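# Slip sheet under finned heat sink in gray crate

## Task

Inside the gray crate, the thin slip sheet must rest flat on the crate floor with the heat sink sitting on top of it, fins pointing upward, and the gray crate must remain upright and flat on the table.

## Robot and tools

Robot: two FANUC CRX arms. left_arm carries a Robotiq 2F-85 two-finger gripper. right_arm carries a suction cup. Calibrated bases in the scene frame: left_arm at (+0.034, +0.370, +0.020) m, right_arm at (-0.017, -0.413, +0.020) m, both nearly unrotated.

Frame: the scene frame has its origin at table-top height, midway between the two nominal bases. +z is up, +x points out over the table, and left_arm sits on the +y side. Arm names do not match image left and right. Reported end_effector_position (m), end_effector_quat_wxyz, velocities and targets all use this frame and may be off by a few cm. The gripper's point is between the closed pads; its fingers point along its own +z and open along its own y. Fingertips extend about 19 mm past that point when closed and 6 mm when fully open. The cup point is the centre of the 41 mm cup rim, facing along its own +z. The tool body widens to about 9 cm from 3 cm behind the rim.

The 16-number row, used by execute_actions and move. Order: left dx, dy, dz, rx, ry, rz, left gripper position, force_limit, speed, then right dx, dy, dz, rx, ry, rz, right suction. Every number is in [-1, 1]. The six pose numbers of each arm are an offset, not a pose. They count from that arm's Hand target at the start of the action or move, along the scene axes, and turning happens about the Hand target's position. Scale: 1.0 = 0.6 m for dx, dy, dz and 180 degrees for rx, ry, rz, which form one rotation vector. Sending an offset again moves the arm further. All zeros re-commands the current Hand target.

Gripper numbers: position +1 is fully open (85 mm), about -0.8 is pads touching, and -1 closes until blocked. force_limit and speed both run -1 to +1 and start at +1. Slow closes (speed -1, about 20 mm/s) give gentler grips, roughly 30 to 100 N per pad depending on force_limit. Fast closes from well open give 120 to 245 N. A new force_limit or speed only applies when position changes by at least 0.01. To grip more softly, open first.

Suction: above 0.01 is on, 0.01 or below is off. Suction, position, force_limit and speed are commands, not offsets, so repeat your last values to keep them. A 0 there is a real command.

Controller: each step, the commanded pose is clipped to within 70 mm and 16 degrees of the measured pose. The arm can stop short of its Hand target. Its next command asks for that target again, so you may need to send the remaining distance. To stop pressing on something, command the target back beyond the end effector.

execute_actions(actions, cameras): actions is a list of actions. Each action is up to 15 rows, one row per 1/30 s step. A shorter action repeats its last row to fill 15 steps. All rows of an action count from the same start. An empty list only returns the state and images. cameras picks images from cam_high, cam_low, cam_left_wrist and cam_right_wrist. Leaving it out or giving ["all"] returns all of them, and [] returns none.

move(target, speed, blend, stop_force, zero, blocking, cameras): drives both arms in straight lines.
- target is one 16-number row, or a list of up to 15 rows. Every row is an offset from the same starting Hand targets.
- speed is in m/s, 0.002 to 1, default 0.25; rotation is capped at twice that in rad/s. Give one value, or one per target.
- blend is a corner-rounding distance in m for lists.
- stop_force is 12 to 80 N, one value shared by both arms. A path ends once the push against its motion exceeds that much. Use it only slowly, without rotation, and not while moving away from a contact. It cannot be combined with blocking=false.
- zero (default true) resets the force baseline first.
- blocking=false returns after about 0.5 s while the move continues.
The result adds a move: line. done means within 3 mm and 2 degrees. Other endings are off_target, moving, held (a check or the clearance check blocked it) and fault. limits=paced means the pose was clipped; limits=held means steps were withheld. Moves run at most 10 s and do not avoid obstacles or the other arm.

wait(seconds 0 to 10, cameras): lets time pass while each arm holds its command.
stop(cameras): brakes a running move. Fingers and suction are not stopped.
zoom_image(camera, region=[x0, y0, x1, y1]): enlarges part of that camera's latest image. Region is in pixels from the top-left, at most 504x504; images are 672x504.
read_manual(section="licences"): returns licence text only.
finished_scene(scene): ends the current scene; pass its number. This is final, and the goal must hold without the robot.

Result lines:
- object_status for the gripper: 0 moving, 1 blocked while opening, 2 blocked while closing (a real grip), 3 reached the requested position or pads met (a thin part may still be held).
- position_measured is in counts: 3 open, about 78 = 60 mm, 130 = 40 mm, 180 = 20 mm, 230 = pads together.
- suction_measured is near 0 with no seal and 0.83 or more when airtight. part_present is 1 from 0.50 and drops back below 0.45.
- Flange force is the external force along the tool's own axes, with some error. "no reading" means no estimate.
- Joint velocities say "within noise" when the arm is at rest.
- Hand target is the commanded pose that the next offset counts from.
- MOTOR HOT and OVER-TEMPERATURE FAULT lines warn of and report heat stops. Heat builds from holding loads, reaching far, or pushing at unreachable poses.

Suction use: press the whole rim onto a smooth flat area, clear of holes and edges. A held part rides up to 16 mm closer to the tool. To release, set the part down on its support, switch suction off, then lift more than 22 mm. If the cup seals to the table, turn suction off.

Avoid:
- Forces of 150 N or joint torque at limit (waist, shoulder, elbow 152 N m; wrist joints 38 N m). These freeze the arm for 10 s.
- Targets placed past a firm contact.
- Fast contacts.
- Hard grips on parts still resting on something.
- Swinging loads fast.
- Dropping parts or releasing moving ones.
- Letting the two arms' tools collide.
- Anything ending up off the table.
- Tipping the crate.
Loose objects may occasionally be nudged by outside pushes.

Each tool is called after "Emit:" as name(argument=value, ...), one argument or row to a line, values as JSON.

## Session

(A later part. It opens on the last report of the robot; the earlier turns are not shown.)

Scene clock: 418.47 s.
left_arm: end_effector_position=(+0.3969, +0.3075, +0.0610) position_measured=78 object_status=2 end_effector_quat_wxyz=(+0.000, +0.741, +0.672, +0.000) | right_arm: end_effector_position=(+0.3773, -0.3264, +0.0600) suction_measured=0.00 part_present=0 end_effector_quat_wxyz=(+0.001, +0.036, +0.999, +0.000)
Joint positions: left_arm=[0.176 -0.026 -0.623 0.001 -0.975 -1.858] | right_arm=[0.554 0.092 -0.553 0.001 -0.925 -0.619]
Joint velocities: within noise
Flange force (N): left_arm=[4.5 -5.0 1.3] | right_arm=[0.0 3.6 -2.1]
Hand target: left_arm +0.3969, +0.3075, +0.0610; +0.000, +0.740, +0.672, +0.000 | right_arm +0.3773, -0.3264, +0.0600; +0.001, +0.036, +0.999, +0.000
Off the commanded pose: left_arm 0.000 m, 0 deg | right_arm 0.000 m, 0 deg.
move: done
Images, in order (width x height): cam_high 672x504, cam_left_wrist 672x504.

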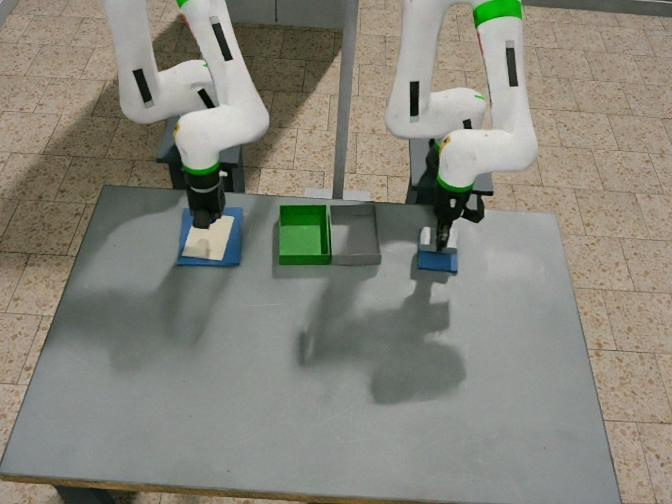

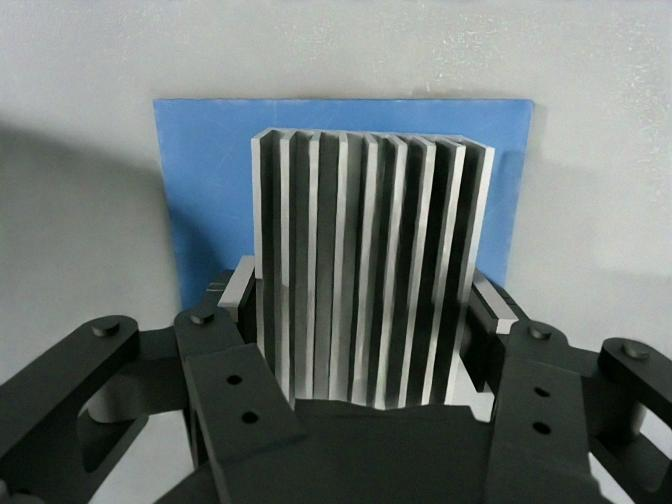

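Emit:
move(
  target=[0, 0, -0.0667, 0, 0, 0, -1, -0.7, -1, 0, 0, 0, 0, 0, 0, 0],
  speed=0.02,
  stop_force=12,
  cameras=["cam_left_wrist"],
)

Scene clock: 424.13 s.
left_arm: end_effector_position=(+0.3971, +0.3075, +0.0321) position_measured=78 object_status=2 end_effector_quat_wxyz=(+0.000, +0.740, +0.672, +0.000) | right_arm: end_effector_position=(+0.3773, -0.3264, +0.0600) suction_measured=0.00 part_present=0 end_effector_quat_wxyz=(+0.001, +0.036, +0.999, +0.000)
Joint positions: left_arm=[0.176 0.026 -0.654 0.001 -0.891 -1.858] | right_arm=[0.554 0.092 -0.553 0.001 -0.925 -0.619]
Joint velocities: within noise
Flange force (N): left_arm=[4.1 -3.7 -16.3] | right_arm=[-1.1 2.8 -1.7]
Hand target: left_arm +0.3971, +0.3075, +0.0322; +0.000, +0.740, +0.672, +0.000 (not the last commanded pose) | right_arm +0.3773, -0.3264, +0.0600; +0.001, +0.036, +0.999, +0.000
Off the commanded pose: left_arm 0.011 m, 0 deg | right_arm 0.000 m, 0 deg.
move: contact (left_arm)
Images, in order (width x height): cam_left_wrist 672x504.

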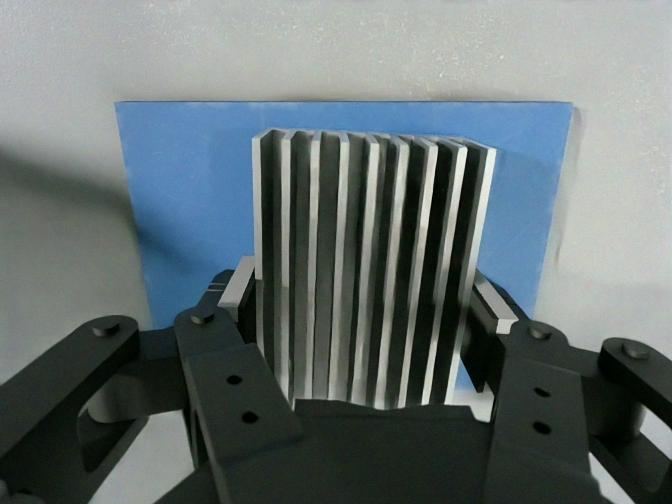

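Emit:
move(
  target=[
    [0, 0, 0.0025, 0, 0, 0, -1, -0.7, -1, 0, 0, 0, 0, 0, 0, 0],
    [0, 0, 0.0025, 0, 0, 0, 1, -0.7, -0.5, 0, 0, 0, 0, 0, 0, 0],
    [0, 0, 0.2, 0, 0, 0, 1, -0.7, -0.5, 0, 0, 0, 0, 0, 0, 0],
  ],
  speed=[0.02, 0.02, 0.15],
  cameras=["cam_left_wrist"],
)

Scene clock: 430.90 s.
left_arm: end_effector_position=(+0.3971, +0.3075, +0.1521) position_measured=3 object_status=3 end_effector_quat_wxyz=(+0.000, +0.740, +0.672, +0.000) | right_arm: end_effector_position=(+0.3773, -0.3264, +0.0600) suction_measured=0.00 part_present=0 end_effector_quat_wxyz=(+0.001, +0.036, +0.999, +0.000)
Joint positions: left_arm=[0.176 -0.145 -0.492 0.001 -1.224 -1.858] | right_arm=[0.554 0.092 -0.553 0.001 -0.925 -0.619]
Joint velocities: within noise
Flange force (N): left_arm=[4.2 -5.2 -0.2] | right_arm=[-0.2 3.4 -2.0]
Hand target: left_arm +0.3971, +0.3075, +0.1522; +0.000, +0.740, +0.672, +0.000 | right_arm +0.3773, -0.3264, +0.0600; +0.001, +0.036, +0.999, +0.000
Off the commanded pose: left_arm 0.000 m, 0 deg | right_arm 0.000 m, 0 deg.
move: done
Images, in order (width x height): cam_left_wrist 672x504.

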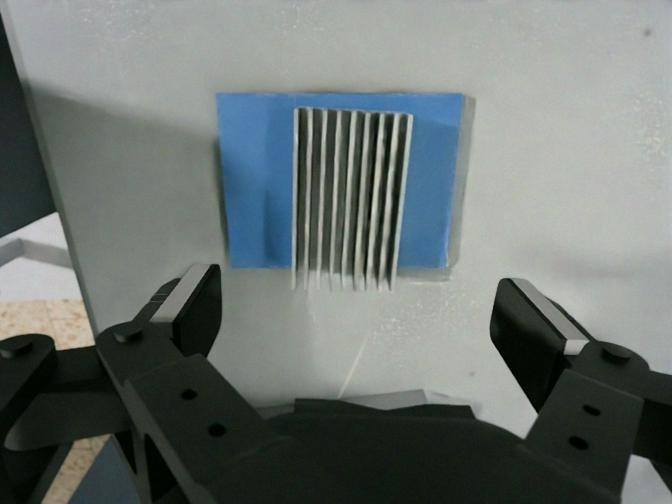

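Emit:
move(
  target=[0, 0, 0, 0, 0, 0, 1, -0.7, -0.5, 0, 0, -0.0917, 0, 0, 0, 1],
  speed=0.02,
  stop_force=12,
  cameras=["cam_right_wrist", "cam_low"],
)

Scene clock: 441.30 s.
left_arm: end_effector_position=(+0.3971, +0.3075, +0.1522) position_measured=3 object_status=3 end_effector_quat_wxyz=(+0.000, +0.740, +0.672, +0.000) | right_arm: end_effector_position=(+0.3773, -0.3264, +0.0050) suction_measured=0.95 part_present=1 end_effector_quat_wxyz=(+0.001, +0.036, +0.999, +0.000)
Joint positions: left_arm=[0.176 -0.145 -0.492 0.001 -1.224 -1.858] | right_arm=[0.554 0.197 -0.599 0.002 -0.774 -0.619]
Joint velocities: within noise
Flange force (N): left_arm=[4.3 -5.7 -0.5] | right_arm=[-0.4 2.7 -1.1]
Hand target: left_arm +0.3971, +0.3075, +0.1522; +0.000, +0.740, +0.672, +0.000 | right_arm +0.3773, -0.3264, +0.0050; +0.001, +0.036, +0.999, +0.000
Off the commanded pose: left_arm 0.000 m, 0 deg | right_arm 0.000 m, 0 deg.
move: done
Images, in order (width x height): cam_low 672x504, cam_right_wrist 672x504.

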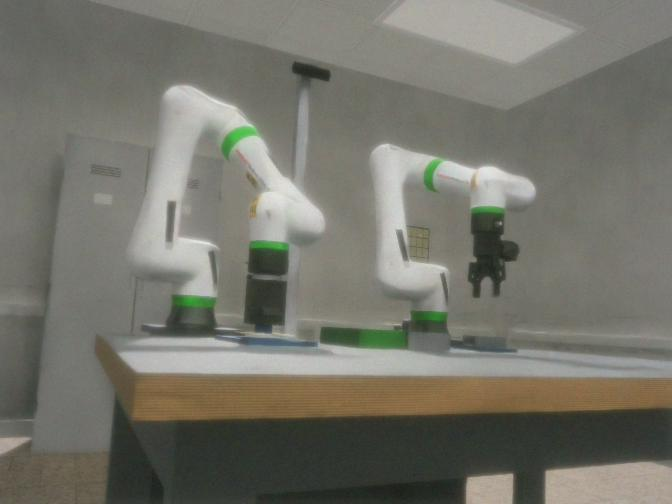

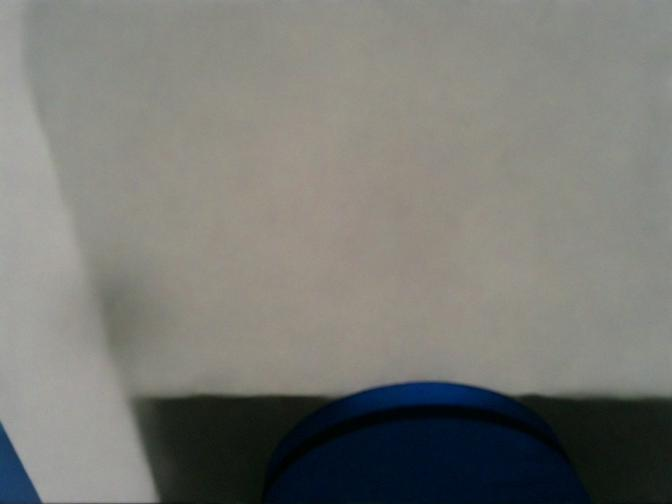

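Emit:
move(
  target=[0, 0, 0, 0, 0, 0, 1, -0.7, -0.5, 0, 0, 0.1667, 0, 0, 0, 1],
  speed=0.1,
  cameras=["cam_right_wrist", "cam_low", "cam_high"],
)

Scene clock: 445.43 s.
left_arm: end_effector_position=(+0.3971, +0.3075, +0.1522) position_measured=3 object_status=3 end_effector_quat_wxyz=(+0.000, +0.740, +0.672, +0.000) | right_arm: end_effector_position=(+0.3773, -0.3265, +0.1050) suction_measured=0.95 part_present=1 end_effector_quat_wxyz=(+0.001, +0.036, +0.999, +0.000)
Joint positions: left_arm=[0.176 -0.145 -0.492 0.001 -1.224 -1.858] | right_arm=[0.553 0.022 -0.502 0.001 -1.046 -0.619]
Joint velocities: within noise
Flange force (N): left_arm=[4.2 -5.4 -0.3] | right_arm=[-0.8 2.4 -1.7]
Hand target: left_arm +0.3971, +0.3075, +0.1522; +0.000, +0.740, +0.672, +0.000 | right_arm +0.3773, -0.3264, +0.1050; +0.001, +0.036, +0.999, +0.000
Off the commanded pose: left_arm 0.000 m, 0 deg | right_arm 0.000 m, 0 deg.
move: done
Images, in order (width x height): cam_high 672x504, cam_low 672x504, cam_right_wrist 672x504.

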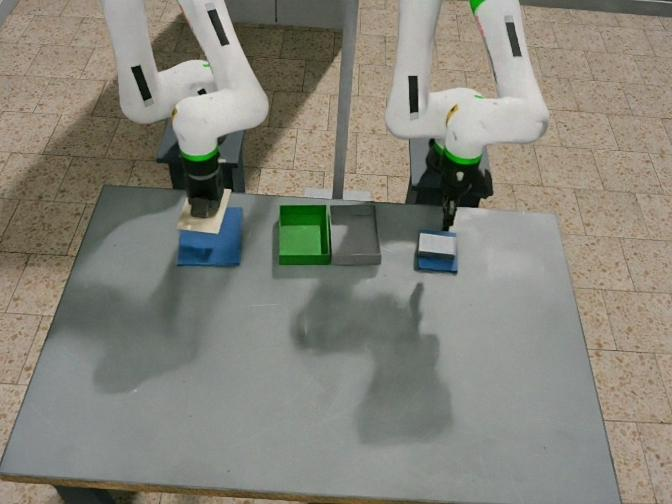

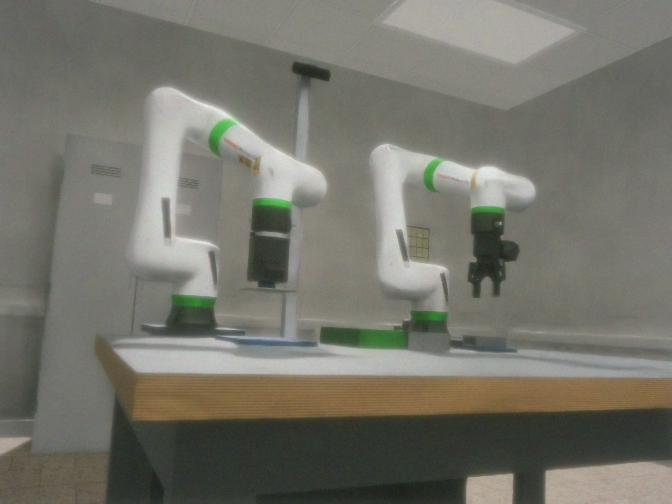

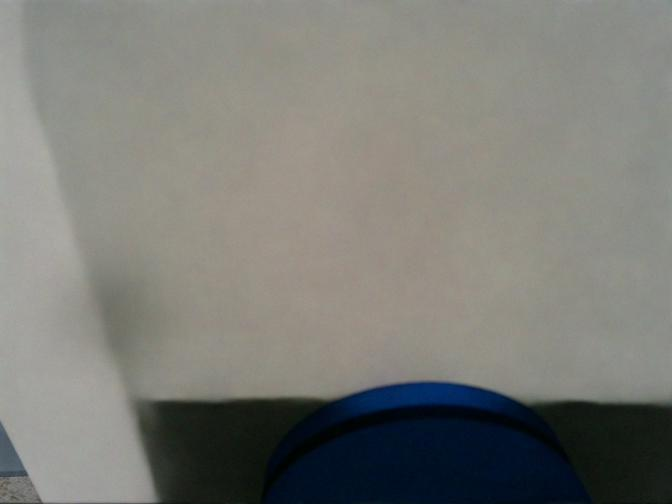

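Emit:
move(
  target=[-0.1618, 0.2375, 0.25, 0, 0, 0, 1, -0.7, -0.5, -0.0585, 0.6705, 0.0583, 0, 0, 0.0456, 1],
  speed=0.2,
)

Emit:
zoom_image(
  camera="cam_high",
  region=[240, 160, 440, 310],
)

Scene clock: 497.30 s.
left_arm: end_effector_position=(+0.3000, +0.4500, +0.3022) position_measured=3 object_status=3 end_effector_quat_wxyz=(+0.000, +0.740, +0.672, +0.000) | right_arm: end_effector_position=(+0.3422, +0.0758, +0.1400) suction_measured=0.95 part_present=1 end_effector_quat_wxyz=(+0.001, -0.036, +0.999, +0.000)
Joint positions: left_arm=[0.764 -0.46 -0.362 0.001 -1.67 -2.445] | right_arm=[1.162 0.467 0.144 0.002 -1.248 -1.084]
Joint velocities: within noise
Flange force (N): left_arm=[2.5 -8.2 1.4] | right_arm=[0.7 1.9 -1.1]
Hand target: left_arm +0.3000, +0.4500, +0.3022; +0.000, +0.740, +0.672, +0.000 | right_arm +0.3422, +0.0759, +0.1400; +0.001, -0.036, +0.999, +0.000
Off the commanded pose: left_arm 0.000 m, 0 deg | right_arm 0.000 m, 0 deg.
move: done

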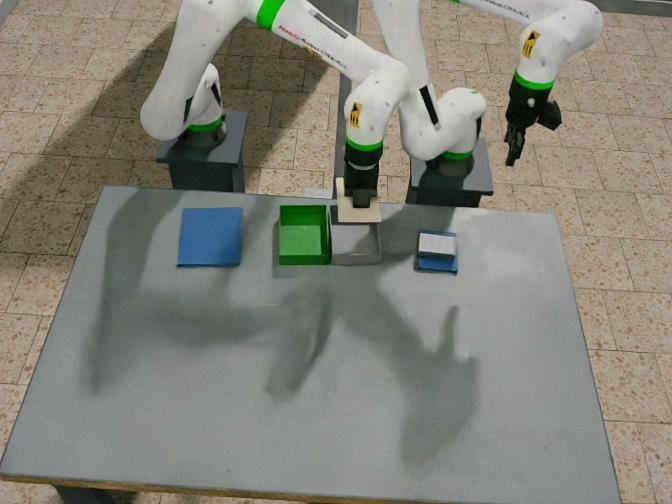

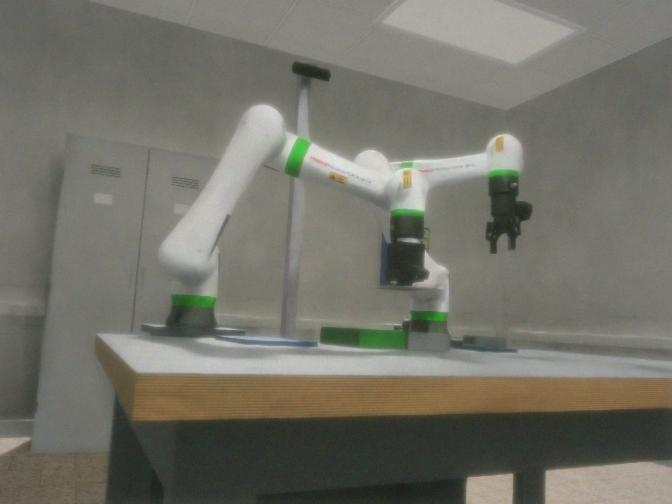

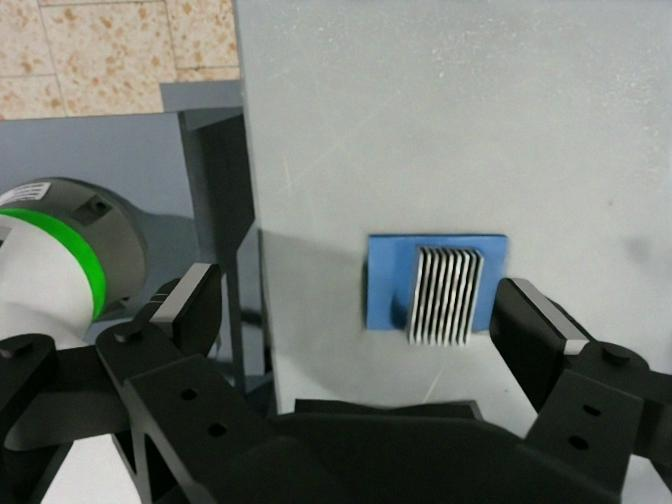

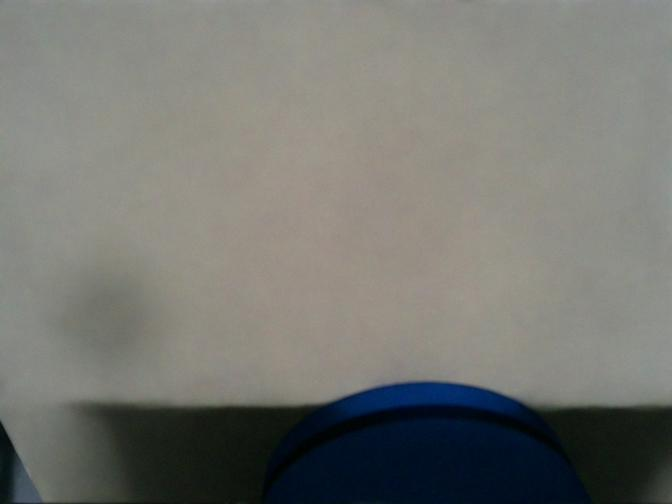

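Scaled by 2.520 from the camera's 672x504 image, which has a finer 960x720 frame.

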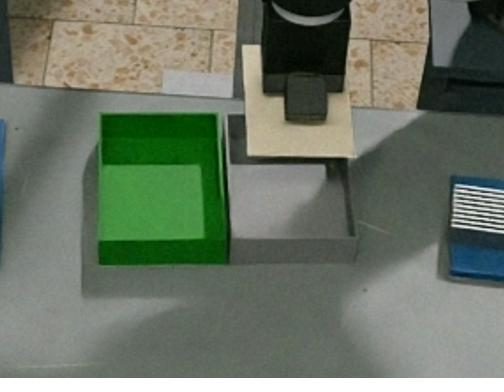

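Emit:
move(
  target=[0, 0, 0, 0, 0, 0, 1, -0.7, -0.5, 0, 0, -0.1583, 0, 0, 0, 1],
  speed=0.15,
  cameras=["cam_high", "cam_low"],
)

Emit:
zoom_image(
  camera="cam_high",
  region=[310, 180, 410, 280],
)

Emit:
zoom_image(
  camera="cam_low",
  region=[340, 240, 480, 360],
)

Scene clock: 501.87 s.
left_arm: end_effector_position=(+0.3000, +0.4500, +0.3022) position_measured=3 object_status=3 end_effector_quat_wxyz=(+0.000, +0.740, +0.672, +0.000) | right_arm: end_effector_position=(+0.3422, +0.0759, +0.0451) suction_measured=0.95 part_present=1 end_effector_quat_wxyz=(+0.001, -0.036, +0.999, +0.000)
Joint positions: left_arm=[0.764 -0.46 -0.362 0.001 -1.67 -2.445] | right_arm=[1.162 0.561 0.045 0.002 -1.054 -1.084]
Joint velocities: within noise
Flange force (N): left_arm=[2.0 -8.6 1.2] | right_arm=[-0.8 3.7 -0.7]
Hand target: left_arm +0.3000, +0.4500, +0.3022; +0.000, +0.740, +0.672, +0.000 | right_arm +0.3422, +0.0759, +0.0450; +0.001, -0.036, +0.999, +0.000
Off the commanded pose: left_arm 0.000 m, 0 deg | right_arm 0.000 m, 0 deg.
move: done
Images, in order (width x height): cam_high 672x504, cam_low 672x504.

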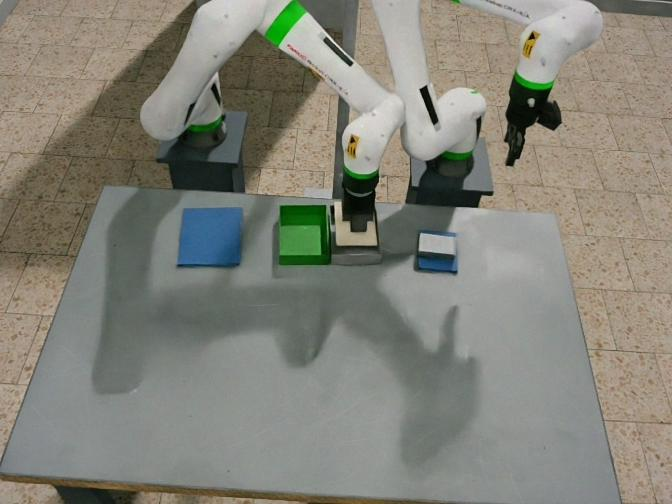

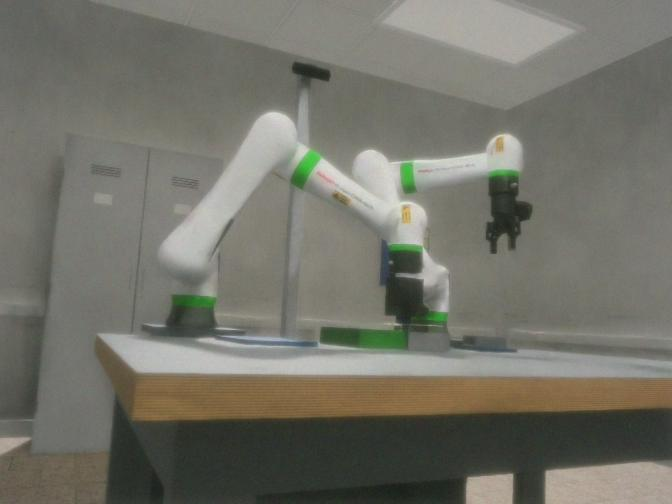

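Scaled by 5.040 from the camera's 672x504 image, which has a finer 960x720 frame.

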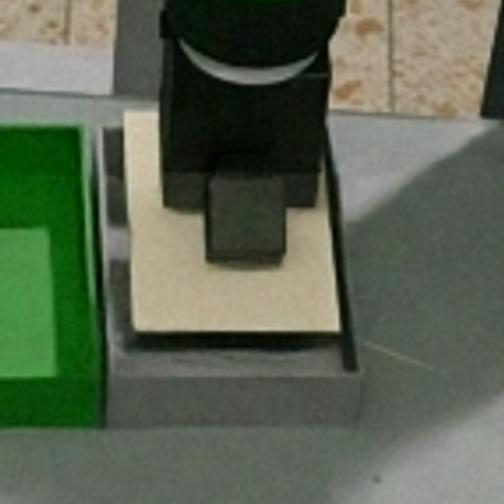

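Scaled by 3.600 from the camera's 672x504 image, which has a finer 960x720 frame.

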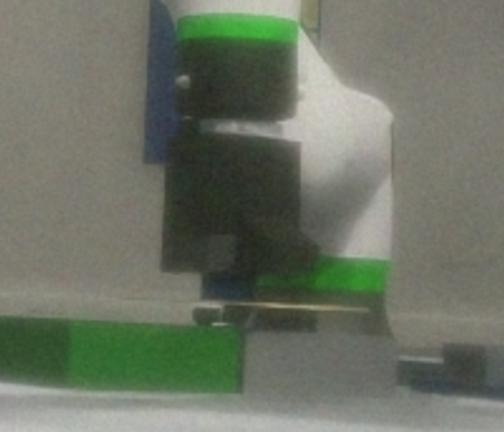

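Emit:
move(
  target=[0, 0, 0, 0, 0, 0, 1, -0.7, -0.5, 0, 0, -0.1083, 0, 0, 0, 1],
  speed=0.025,
  stop_force=12,
  cameras=["cam_high", "cam_low"],
)

Emit:
zoom_image(
  camera="cam_high",
  region=[310, 180, 410, 280],
)

Scene clock: 517.77 s.
left_arm: end_effector_position=(+0.3000, +0.4500, +0.3022) position_measured=3 object_status=3 end_effector_quat_wxyz=(+0.000, +0.740, +0.672, +0.000) | right_arm: end_effector_position=(+0.3423, +0.0760, -0.0125) suction_measured=0.95 part_present=1 end_effector_quat_wxyz=(+0.001, -0.036, +0.999, +0.000)
Joint positions: left_arm=[0.764 -0.46 -0.362 0.001 -1.67 -2.445] | right_arm=[1.162 0.637 0.01 0.002 -0.943 -1.084]
Joint velocities: within noise
Flange force (N): left_arm=[1.9 -8.9 1.4] | right_arm=[3.0 -0.4 -35.6]
Hand target: left_arm +0.3000, +0.4500, +0.3022; +0.000, +0.740, +0.672, +0.000 | right_arm +0.3423, +0.0760, -0.0125; +0.001, -0.036, +0.999, +0.000 (not the last commanded pose)
Off the commanded pose: left_arm 0.000 m, 0 deg | right_arm 0.007 m, 0 deg.
move: contact (right_arm)
Images, in order (width x height): cam_high 672x504, cam_low 672x504.

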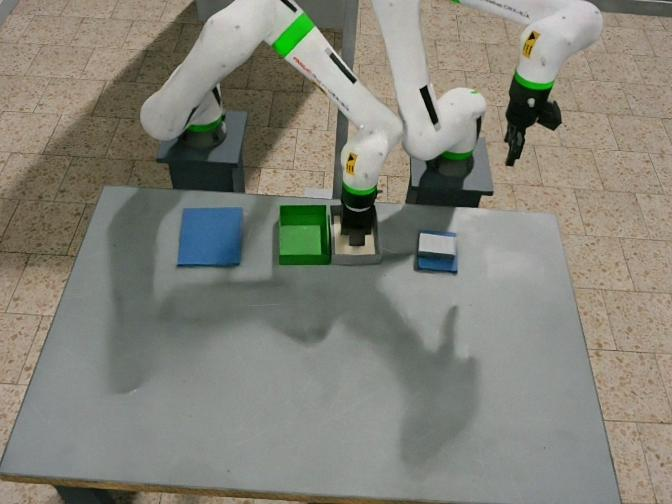

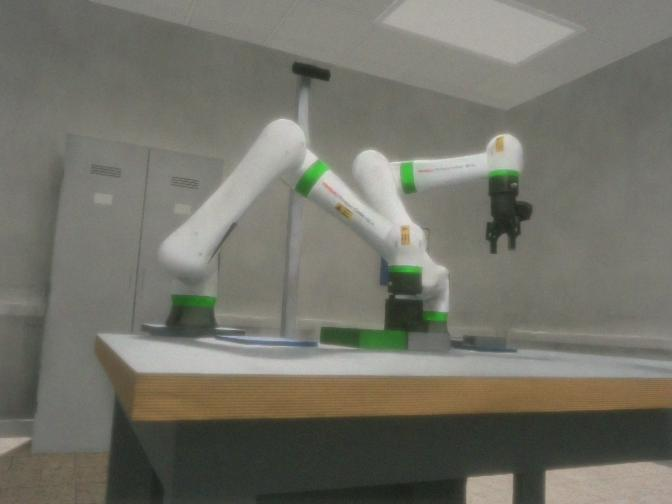

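Scaled by 5.040 from the camera's 672x504 image, which has a finer 960x720 frame.

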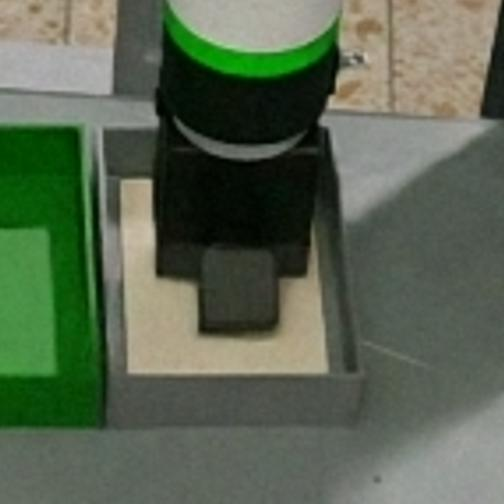

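Emit:
move(
  target=[0, 0, 0, 0, 0, 0, 1, -0.7, -0.5, 0, 0, 0.0025, 0, 0, 0, -1],
  speed=0.02,
  cameras=[],
)

Emit:
wait(
  seconds=0.5,
  cameras=[],
)

Emit:
move(
  target=[
    [0, 0, 0, 0, 0, 0, 1, -0.7, -0.5, 0, 0, 0.06, 0, 0, 0, -1],
    [0, 0, 0, 0, 0, 0, 1, -0.7, -0.5, 0, 0, 0.24, 0, 0, 0, -1],
  ],
  speed=[0.05, 0.15],
  blend=[0.01, 0],
)

Emit:
zoom_image(
  camera="cam_high",
  region=[310, 180, 410, 280],
)

Scene clock: 525.07 s.
left_arm: end_effector_position=(+0.3000, +0.4500, +0.3022) position_measured=3 object_status=3 end_effector_quat_wxyz=(+0.000, +0.740, +0.672, +0.000) | right_arm: end_effector_position=(+0.3422, +0.0760, -0.0110) suction_measured=0.00 part_present=0 end_effector_quat_wxyz=(+0.001, -0.036, +0.999, +0.000)
Joint positions: left_arm=[0.764 -0.46 -0.362 0.001 -1.67 -2.445] | right_arm=[1.162 0.635 0.011 0.002 -0.946 -1.084]
Joint velocities: within noise
Flange force (N): left_arm=[1.9 -9.7 1.4] | right_arm=[-0.1 2.5 -18.2]
Hand target: left_arm +0.3000, +0.4500, +0.3022; +0.000, +0.740, +0.672, +0.000 | right_arm +0.3423, +0.0760, -0.0110; +0.001, -0.036, +0.999, +0.000
Off the commanded pose: left_arm 0.000 m, 0 deg | right_arm 0.000 m, 0 deg.
move: done
No camera images: "cameras" was empty.

Scene clock: 525.57 s.
left_arm: end_effector_position=(+0.3000, +0.4500, +0.3022) position_measured=3 object_status=3 end_effector_quat_wxyz=(+0.000, +0.740, +0.672, +0.000) | right_arm: end_effector_position=(+0.3423, +0.0760, -0.0110) suction_measured=0.00 part_present=0 end_effector_quat_wxyz=(+0.001, -0.036, +0.999, +0.000)
Joint positions: left_arm=[0.764 -0.46 -0.362 0.001 -1.67 -2.445] | right_arm=[1.162 0.635 0.011 0.002 -0.946 -1.084]
Joint velocities: within noise
Flange force (N): left_arm=[1.8 -8.9 1.3] | right_arm=[0.2 2.4 -18.4]
Hand target: left_arm +0.3000, +0.4500, +0.3022; +0.000, +0.740, +0.672, +0.000 | right_arm +0.3423, +0.0760, -0.0110; +0.001, -0.036, +0.999, +0.000
Off the commanded pose: left_arm 0.000 m, 0 deg | right_arm 0.000 m, 0 deg.
wait: 0.50 s; at rest by 0.17 s
No camera images: "cameras" was empty.

Scene clock: 527.40 s.
left_arm: end_effector_position=(+0.3000, +0.4500, +0.3022) position_measured=3 object_status=3 end_effector_quat_wxyz=(+0.000, +0.740, +0.672, +0.000) | right_arm: end_effector_position=(+0.3423, +0.0760, +0.1330) suction_measured=0.00 part_present=0 end_effector_quat_wxyz=(+0.001, -0.036, +0.999, +0.000)
Joint positions: left_arm=[0.764 -0.46 -0.362 0.001 -1.67 -2.445] | right_arm=[1.162 0.472 0.135 0.002 -1.233 -1.084]
Joint velocities: within noise
Flange force (N): left_arm=[2.1 -8.7 1.3] | right_arm=[-1.3 4.3 -2.5]
Hand target: left_arm +0.3000, +0.4500, +0.3022; +0.000, +0.740, +0.672, +0.000 | right_arm +0.3423, +0.0760, +0.1330; +0.001, -0.036, +0.999, +0.000
Off the commanded pose: left_arm 0.000 m, 0 deg | right_arm 0.000 m, 0 deg.
move: done

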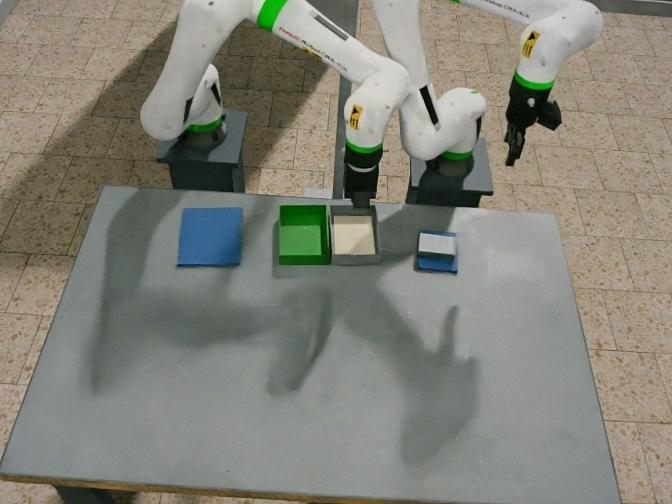

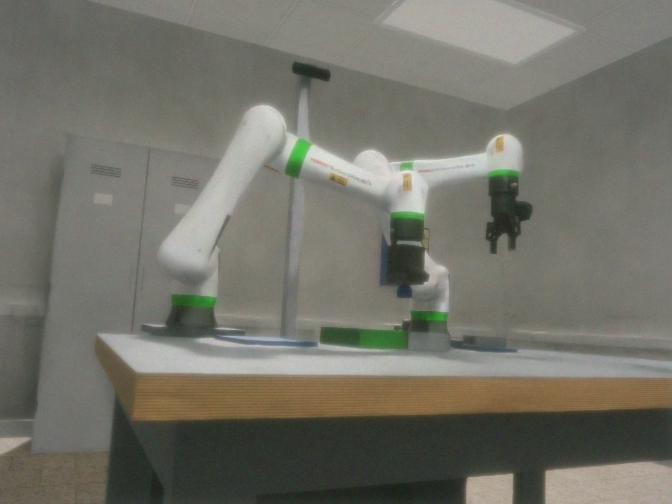

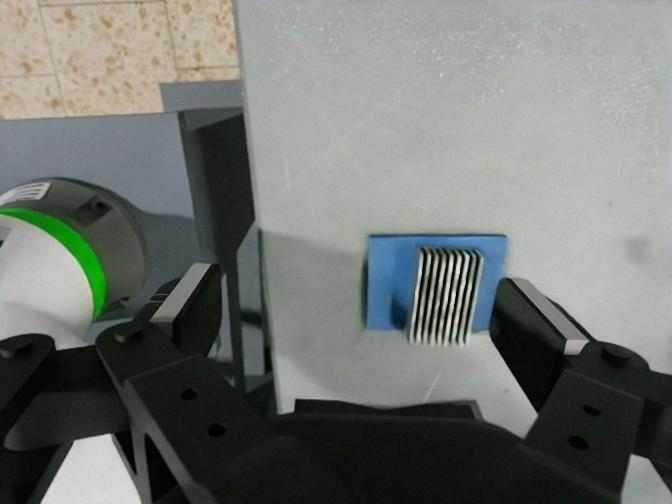

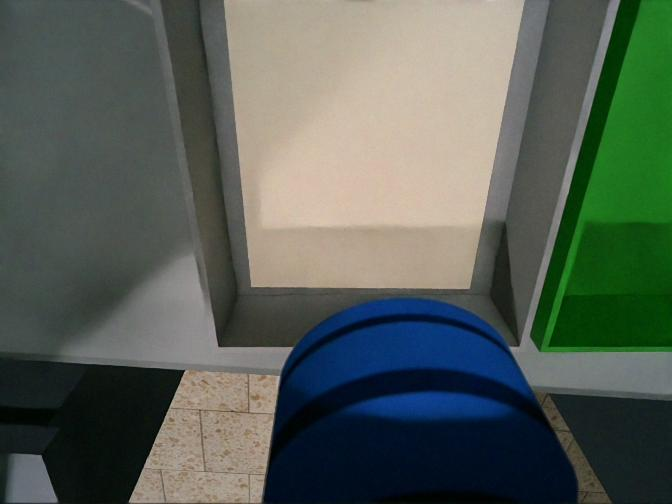

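Scaled by 5.040 from the camera's 672x504 image, which has a finer 960x720 frame.

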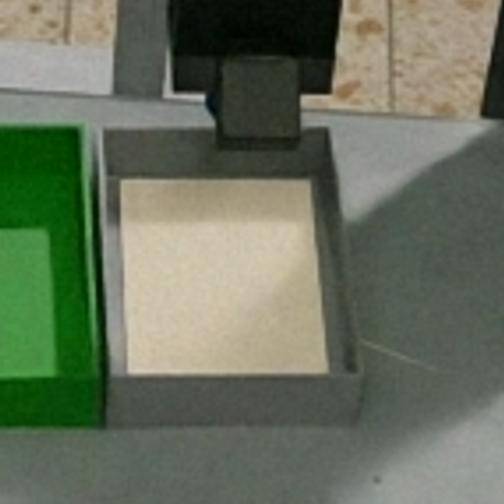

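Emit:
move(
  target=[0.1618, -0.2375, -0.337, 0, 0, 0, 1, -0.7, -0.5, 0.063, -0.6767, 0.1667, 0, 0, 0, -1],
  speed=0.25,
  cameras=["cam_left_wrist", "cam_right_wrist", "cam_high"],
)

Emit:
zoom_image(
  camera="cam_left_wrist",
  region=[170, 60, 550, 345],
)

Scene clock: 541.67 s.
left_arm: end_effector_position=(+0.3971, +0.3075, +0.1000) position_measured=3 object_status=3 end_effector_quat_wxyz=(+0.000, +0.740, +0.672, +0.000) | right_arm: end_effector_position=(+0.3801, -0.3300, +0.2331) suction_measured=0.00 part_present=0 end_effector_quat_wxyz=(+0.001, -0.036, +0.999, +0.000)
Joint positions: left_arm=[0.176 -0.085 -0.572 0.001 -1.084 -1.858] | right_arm=[0.542 -0.093 -0.293 0.001 -1.369 -0.463]
Joint velocities: within noise
Flange force (N): left_arm=[4.2 -5.6 -1.0] | right_arm=[-2.3 2.3 -2.3]
Hand target: left_arm +0.3971, +0.3075, +0.1000; +0.000, +0.740, +0.672, +0.000 | right_arm +0.3801, -0.3300, +0.2330; +0.001, -0.036, +0.999, +0.000
Off the commanded pose: left_arm 0.000 m, 0 deg | right_arm 0.000 m, 0 deg.
move: done
Images, in order (width x height): cam_high 672x504, cam_left_wrist 672x504, cam_right_wrist 672x504.

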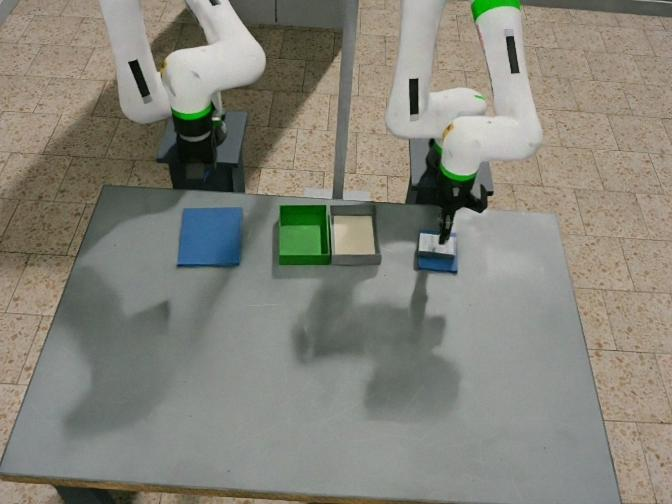

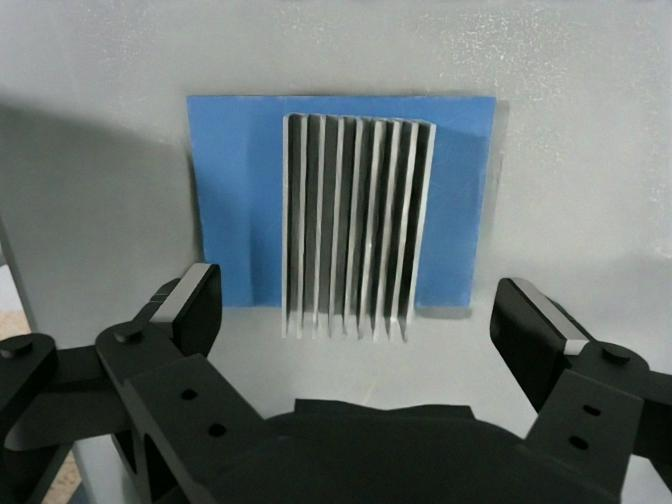

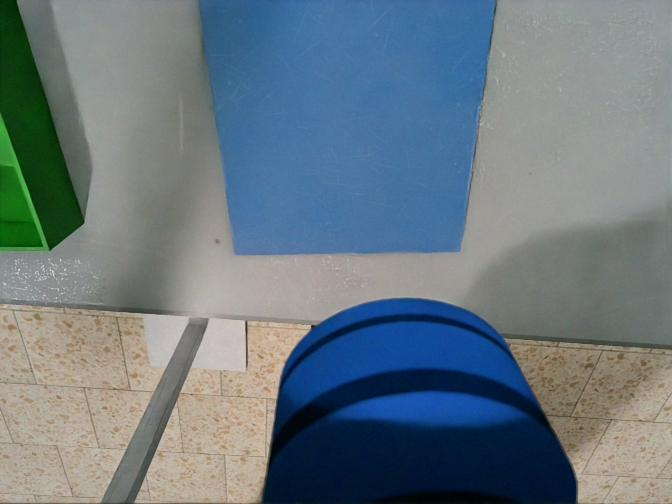

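Scaled by 1.326 from the camera's 672x504 image, which has a finer 960x720 frame.

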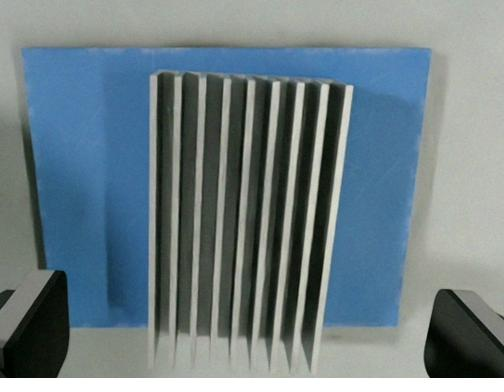

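Emit:
move(
  target=[
    [0, 0, -0.105, 0, 0, 0, 1, -0.7, -0.5, 0, 0, 0, 0, 0, 0, -1],
    [0, 0, -0.105, 0, 0, 0, -1, -0.7, -1, 0, 0, 0, 0, 0, 0, -1],
    [0, 0, 0.1, 0, 0, 0, -1, -0.7, -1, 0, 0, 0, 0, 0, 0, -1],
    [-0.0558, -0.3887, 0.1, 0, 0, 0.054, -1, -0.7, -1, 0, 0, 0, 0, 0, 0, -1],
    [-0.0558, -0.3887, -0.0667, 0, 0, 0.054, -1, -0.7, -1, 0, 0, 0, 0, 0, 0, -1],
  ],
  speed=[0.1, 0.1, 0.15, 0.25, 0.12],
  blend=[0, 0, 0.03, 0.03, 0],
  cameras=["cam_left_wrist", "cam_high"],
)

Scene clock: 555.57 s.
left_arm: end_effector_position=(+0.3636, +0.0743, +0.0600) position_measured=78 object_status=2 end_effector_quat_wxyz=(+0.000, +0.681, +0.732, +0.000) | right_arm: end_effector_position=(+0.3801, -0.3300, +0.2330) suction_measured=0.00 part_present=0 end_effector_quat_wxyz=(+0.001, -0.036, +0.999, +0.000)
Joint positions: left_arm=[-0.446 0.159 -0.426 0.001 -0.985 -1.066] | right_arm=[0.541 -0.093 -0.293 0.001 -1.369 -0.463]
Joint velocities: within noise
Flange force (N): left_arm=[6.4 -1.5 0.5] | right_arm=[-1.5 1.9 -3.1]
Hand target: left_arm +0.3636, +0.0742, +0.0599; +0.000, +0.681, +0.732, +0.000 | right_arm +0.3801, -0.3300, +0.2330; +0.001, -0.036, +0.999, +0.000
Off the commanded pose: left_arm 0.000 m, 0 deg | right_arm 0.000 m, 0 deg.
move: done
Images, in order (width x height): cam_high 672x504, cam_left_wrist 672x504.

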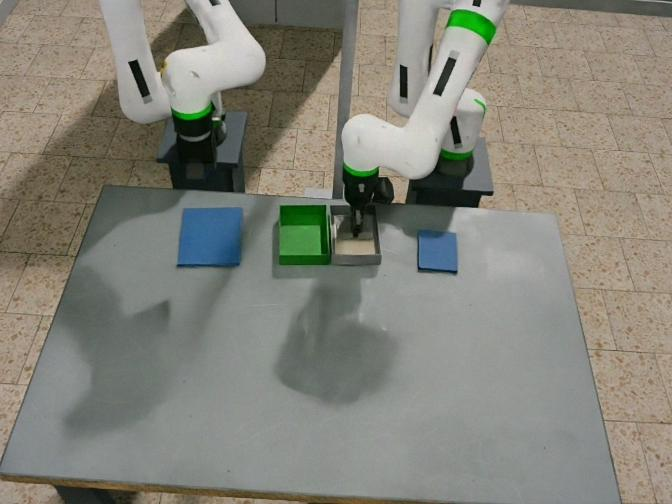

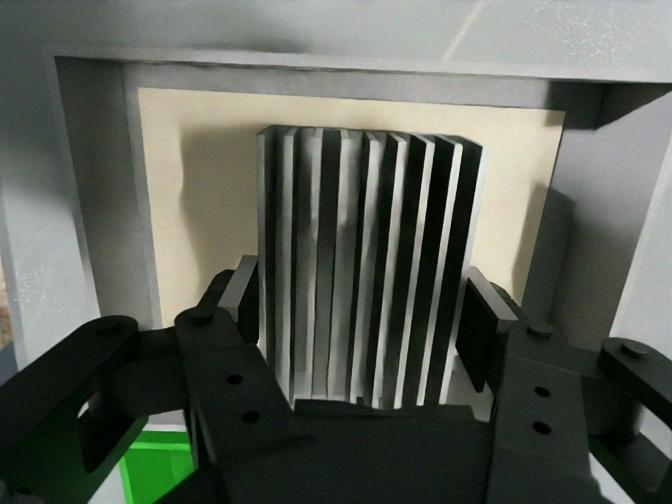

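Emit:
move(
  target=[0, 0, -0.055, 0, 0, 0, -1, -0.7, -1, 0, 0, 0, 0, 0, 0, -1],
  speed=0.02,
  stop_force=12,
  cameras=["cam_left_wrist"],
)

Scene clock: 560.17 s.
left_arm: end_effector_position=(+0.3637, +0.0741, +0.0316) position_measured=78 object_status=2 end_effector_quat_wxyz=(+0.001, +0.681, +0.733, +0.000) | right_arm: end_effector_position=(+0.3801, -0.3300, +0.2330) suction_measured=0.00 part_present=0 end_effector_quat_wxyz=(+0.001, -0.036, +0.999, +0.000)
Joint positions: left_arm=[-0.446 0.204 -0.453 0.002 -0.913 -1.066] | right_arm=[0.541 -0.093 -0.293 0.001 -1.369 -0.463]
Joint velocities: within noise
Flange force (N): left_arm=[4.3 -0.2 -17.7] | right_arm=[-1.4 2.6 -2.9]
Hand target: left_arm +0.3637, +0.0741, +0.0316; +0.001, +0.681, +0.733, +0.000 (not the last commanded pose) | right_arm +0.3801, -0.3300, +0.2330; +0.001, -0.036, +0.999, +0.000
Off the commanded pose: left_arm 0.005 m, 0 deg | right_arm 0.000 m, 0 deg.
move: contact (left_arm)
Images, in order (width x height): cam_left_wrist 672x504.

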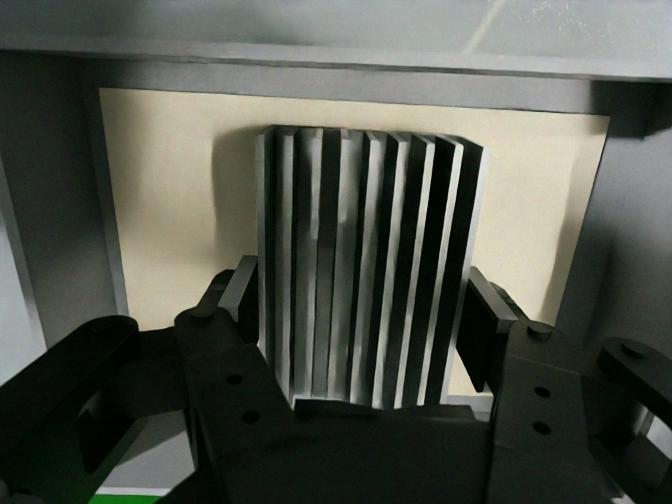

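Emit:
move(
  target=[
    [0, 0, 0.0017, 0, 0, 0, -1, -0.7, -1, 0, 0, 0, 0, 0, 0, -1],
    [0, 0, 0.0017, 0, 0, 0, 1, -0.7, -0.5, 0, 0, 0, 0, 0, 0, -1],
    [0, 0, 0.15, 0, 0, 0, 1, -0.7, -0.5, 0, 0, 0, 0, 0, 0, -1],
    [0, 0.4, 0.3, 0, 0, 0, 1, -0.7, -0.5, 0, 0, 0, 0, 0, 0, -1],
  ],
  speed=[0.02, 0.02, 0.12, 0.25],
  blend=[0, 0, 0.03, 0],
)

Emit:
zoom_image(
  camera="cam_high",
  region=[270, 180, 410, 285],
)

Scene clock: 568.63 s.
left_arm: end_effector_position=(+0.3637, +0.3141, +0.2117) position_measured=3 object_status=3 end_effector_quat_wxyz=(+0.001, +0.681, +0.733, +0.000) | right_arm: end_effector_position=(+0.3801, -0.3300, +0.2330) suction_measured=0.00 part_present=0 end_effector_quat_wxyz=(+0.001, -0.036, +0.999, +0.000)
Joint positions: left_arm=[0.218 -0.284 -0.459 0.002 -1.396 -1.73] | right_arm=[0.541 -0.093 -0.293 0.001 -1.369 -0.463]
Joint velocities: within noise
Flange force (N): left_arm=[8.3 -5.7 0.3] | right_arm=[-1.7 2.4 -3.4]
Hand target: left_arm +0.3637, +0.3141, +0.2116; +0.001, +0.681, +0.733, +0.000 | right_arm +0.3801, -0.3300, +0.2330; +0.001, -0.036, +0.999, +0.000
Off the commanded pose: left_arm 0.000 m, 0 deg | right_arm 0.000 m, 0 deg.
move: done

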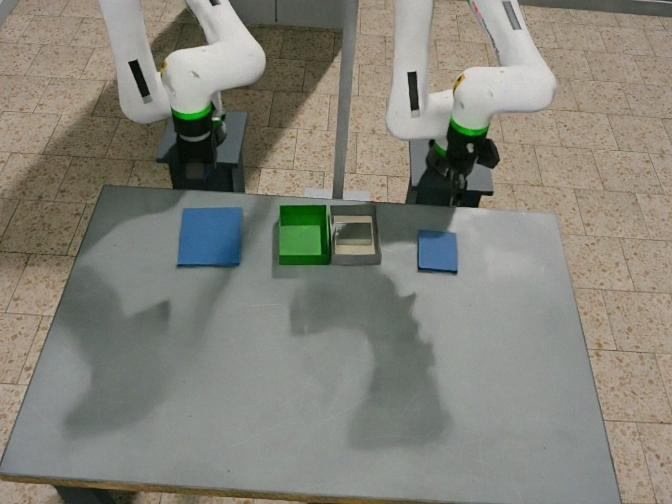

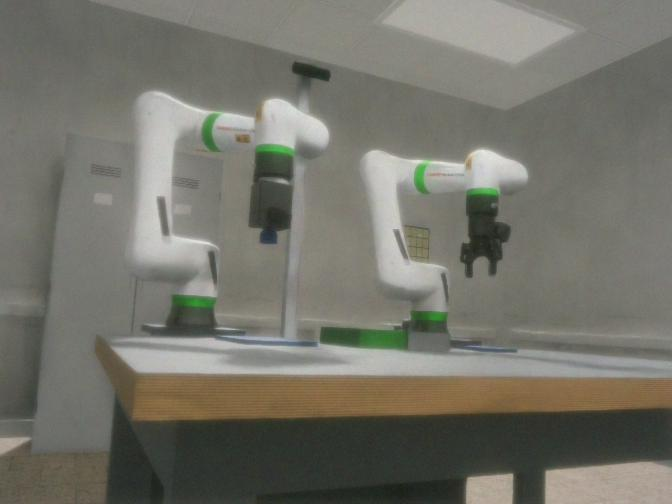

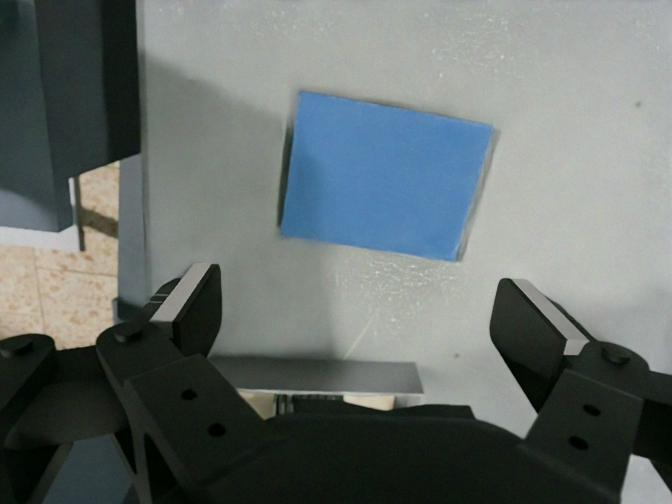

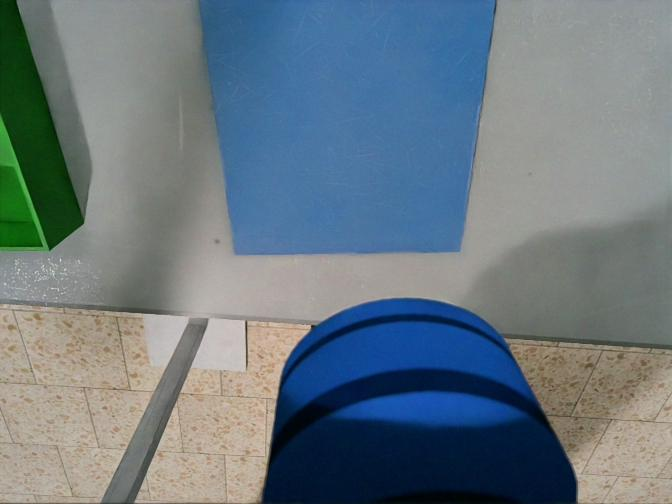

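Scaled by 3.600 from the camera's 672x504 image, which has a finer 960x720 frame.

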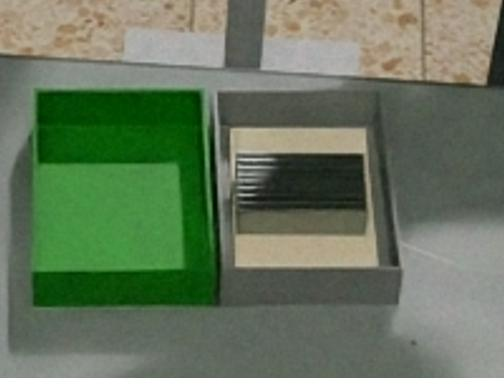

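Emit:
finished_scene(
  scene=1,
)

The scene is finished: the task was done.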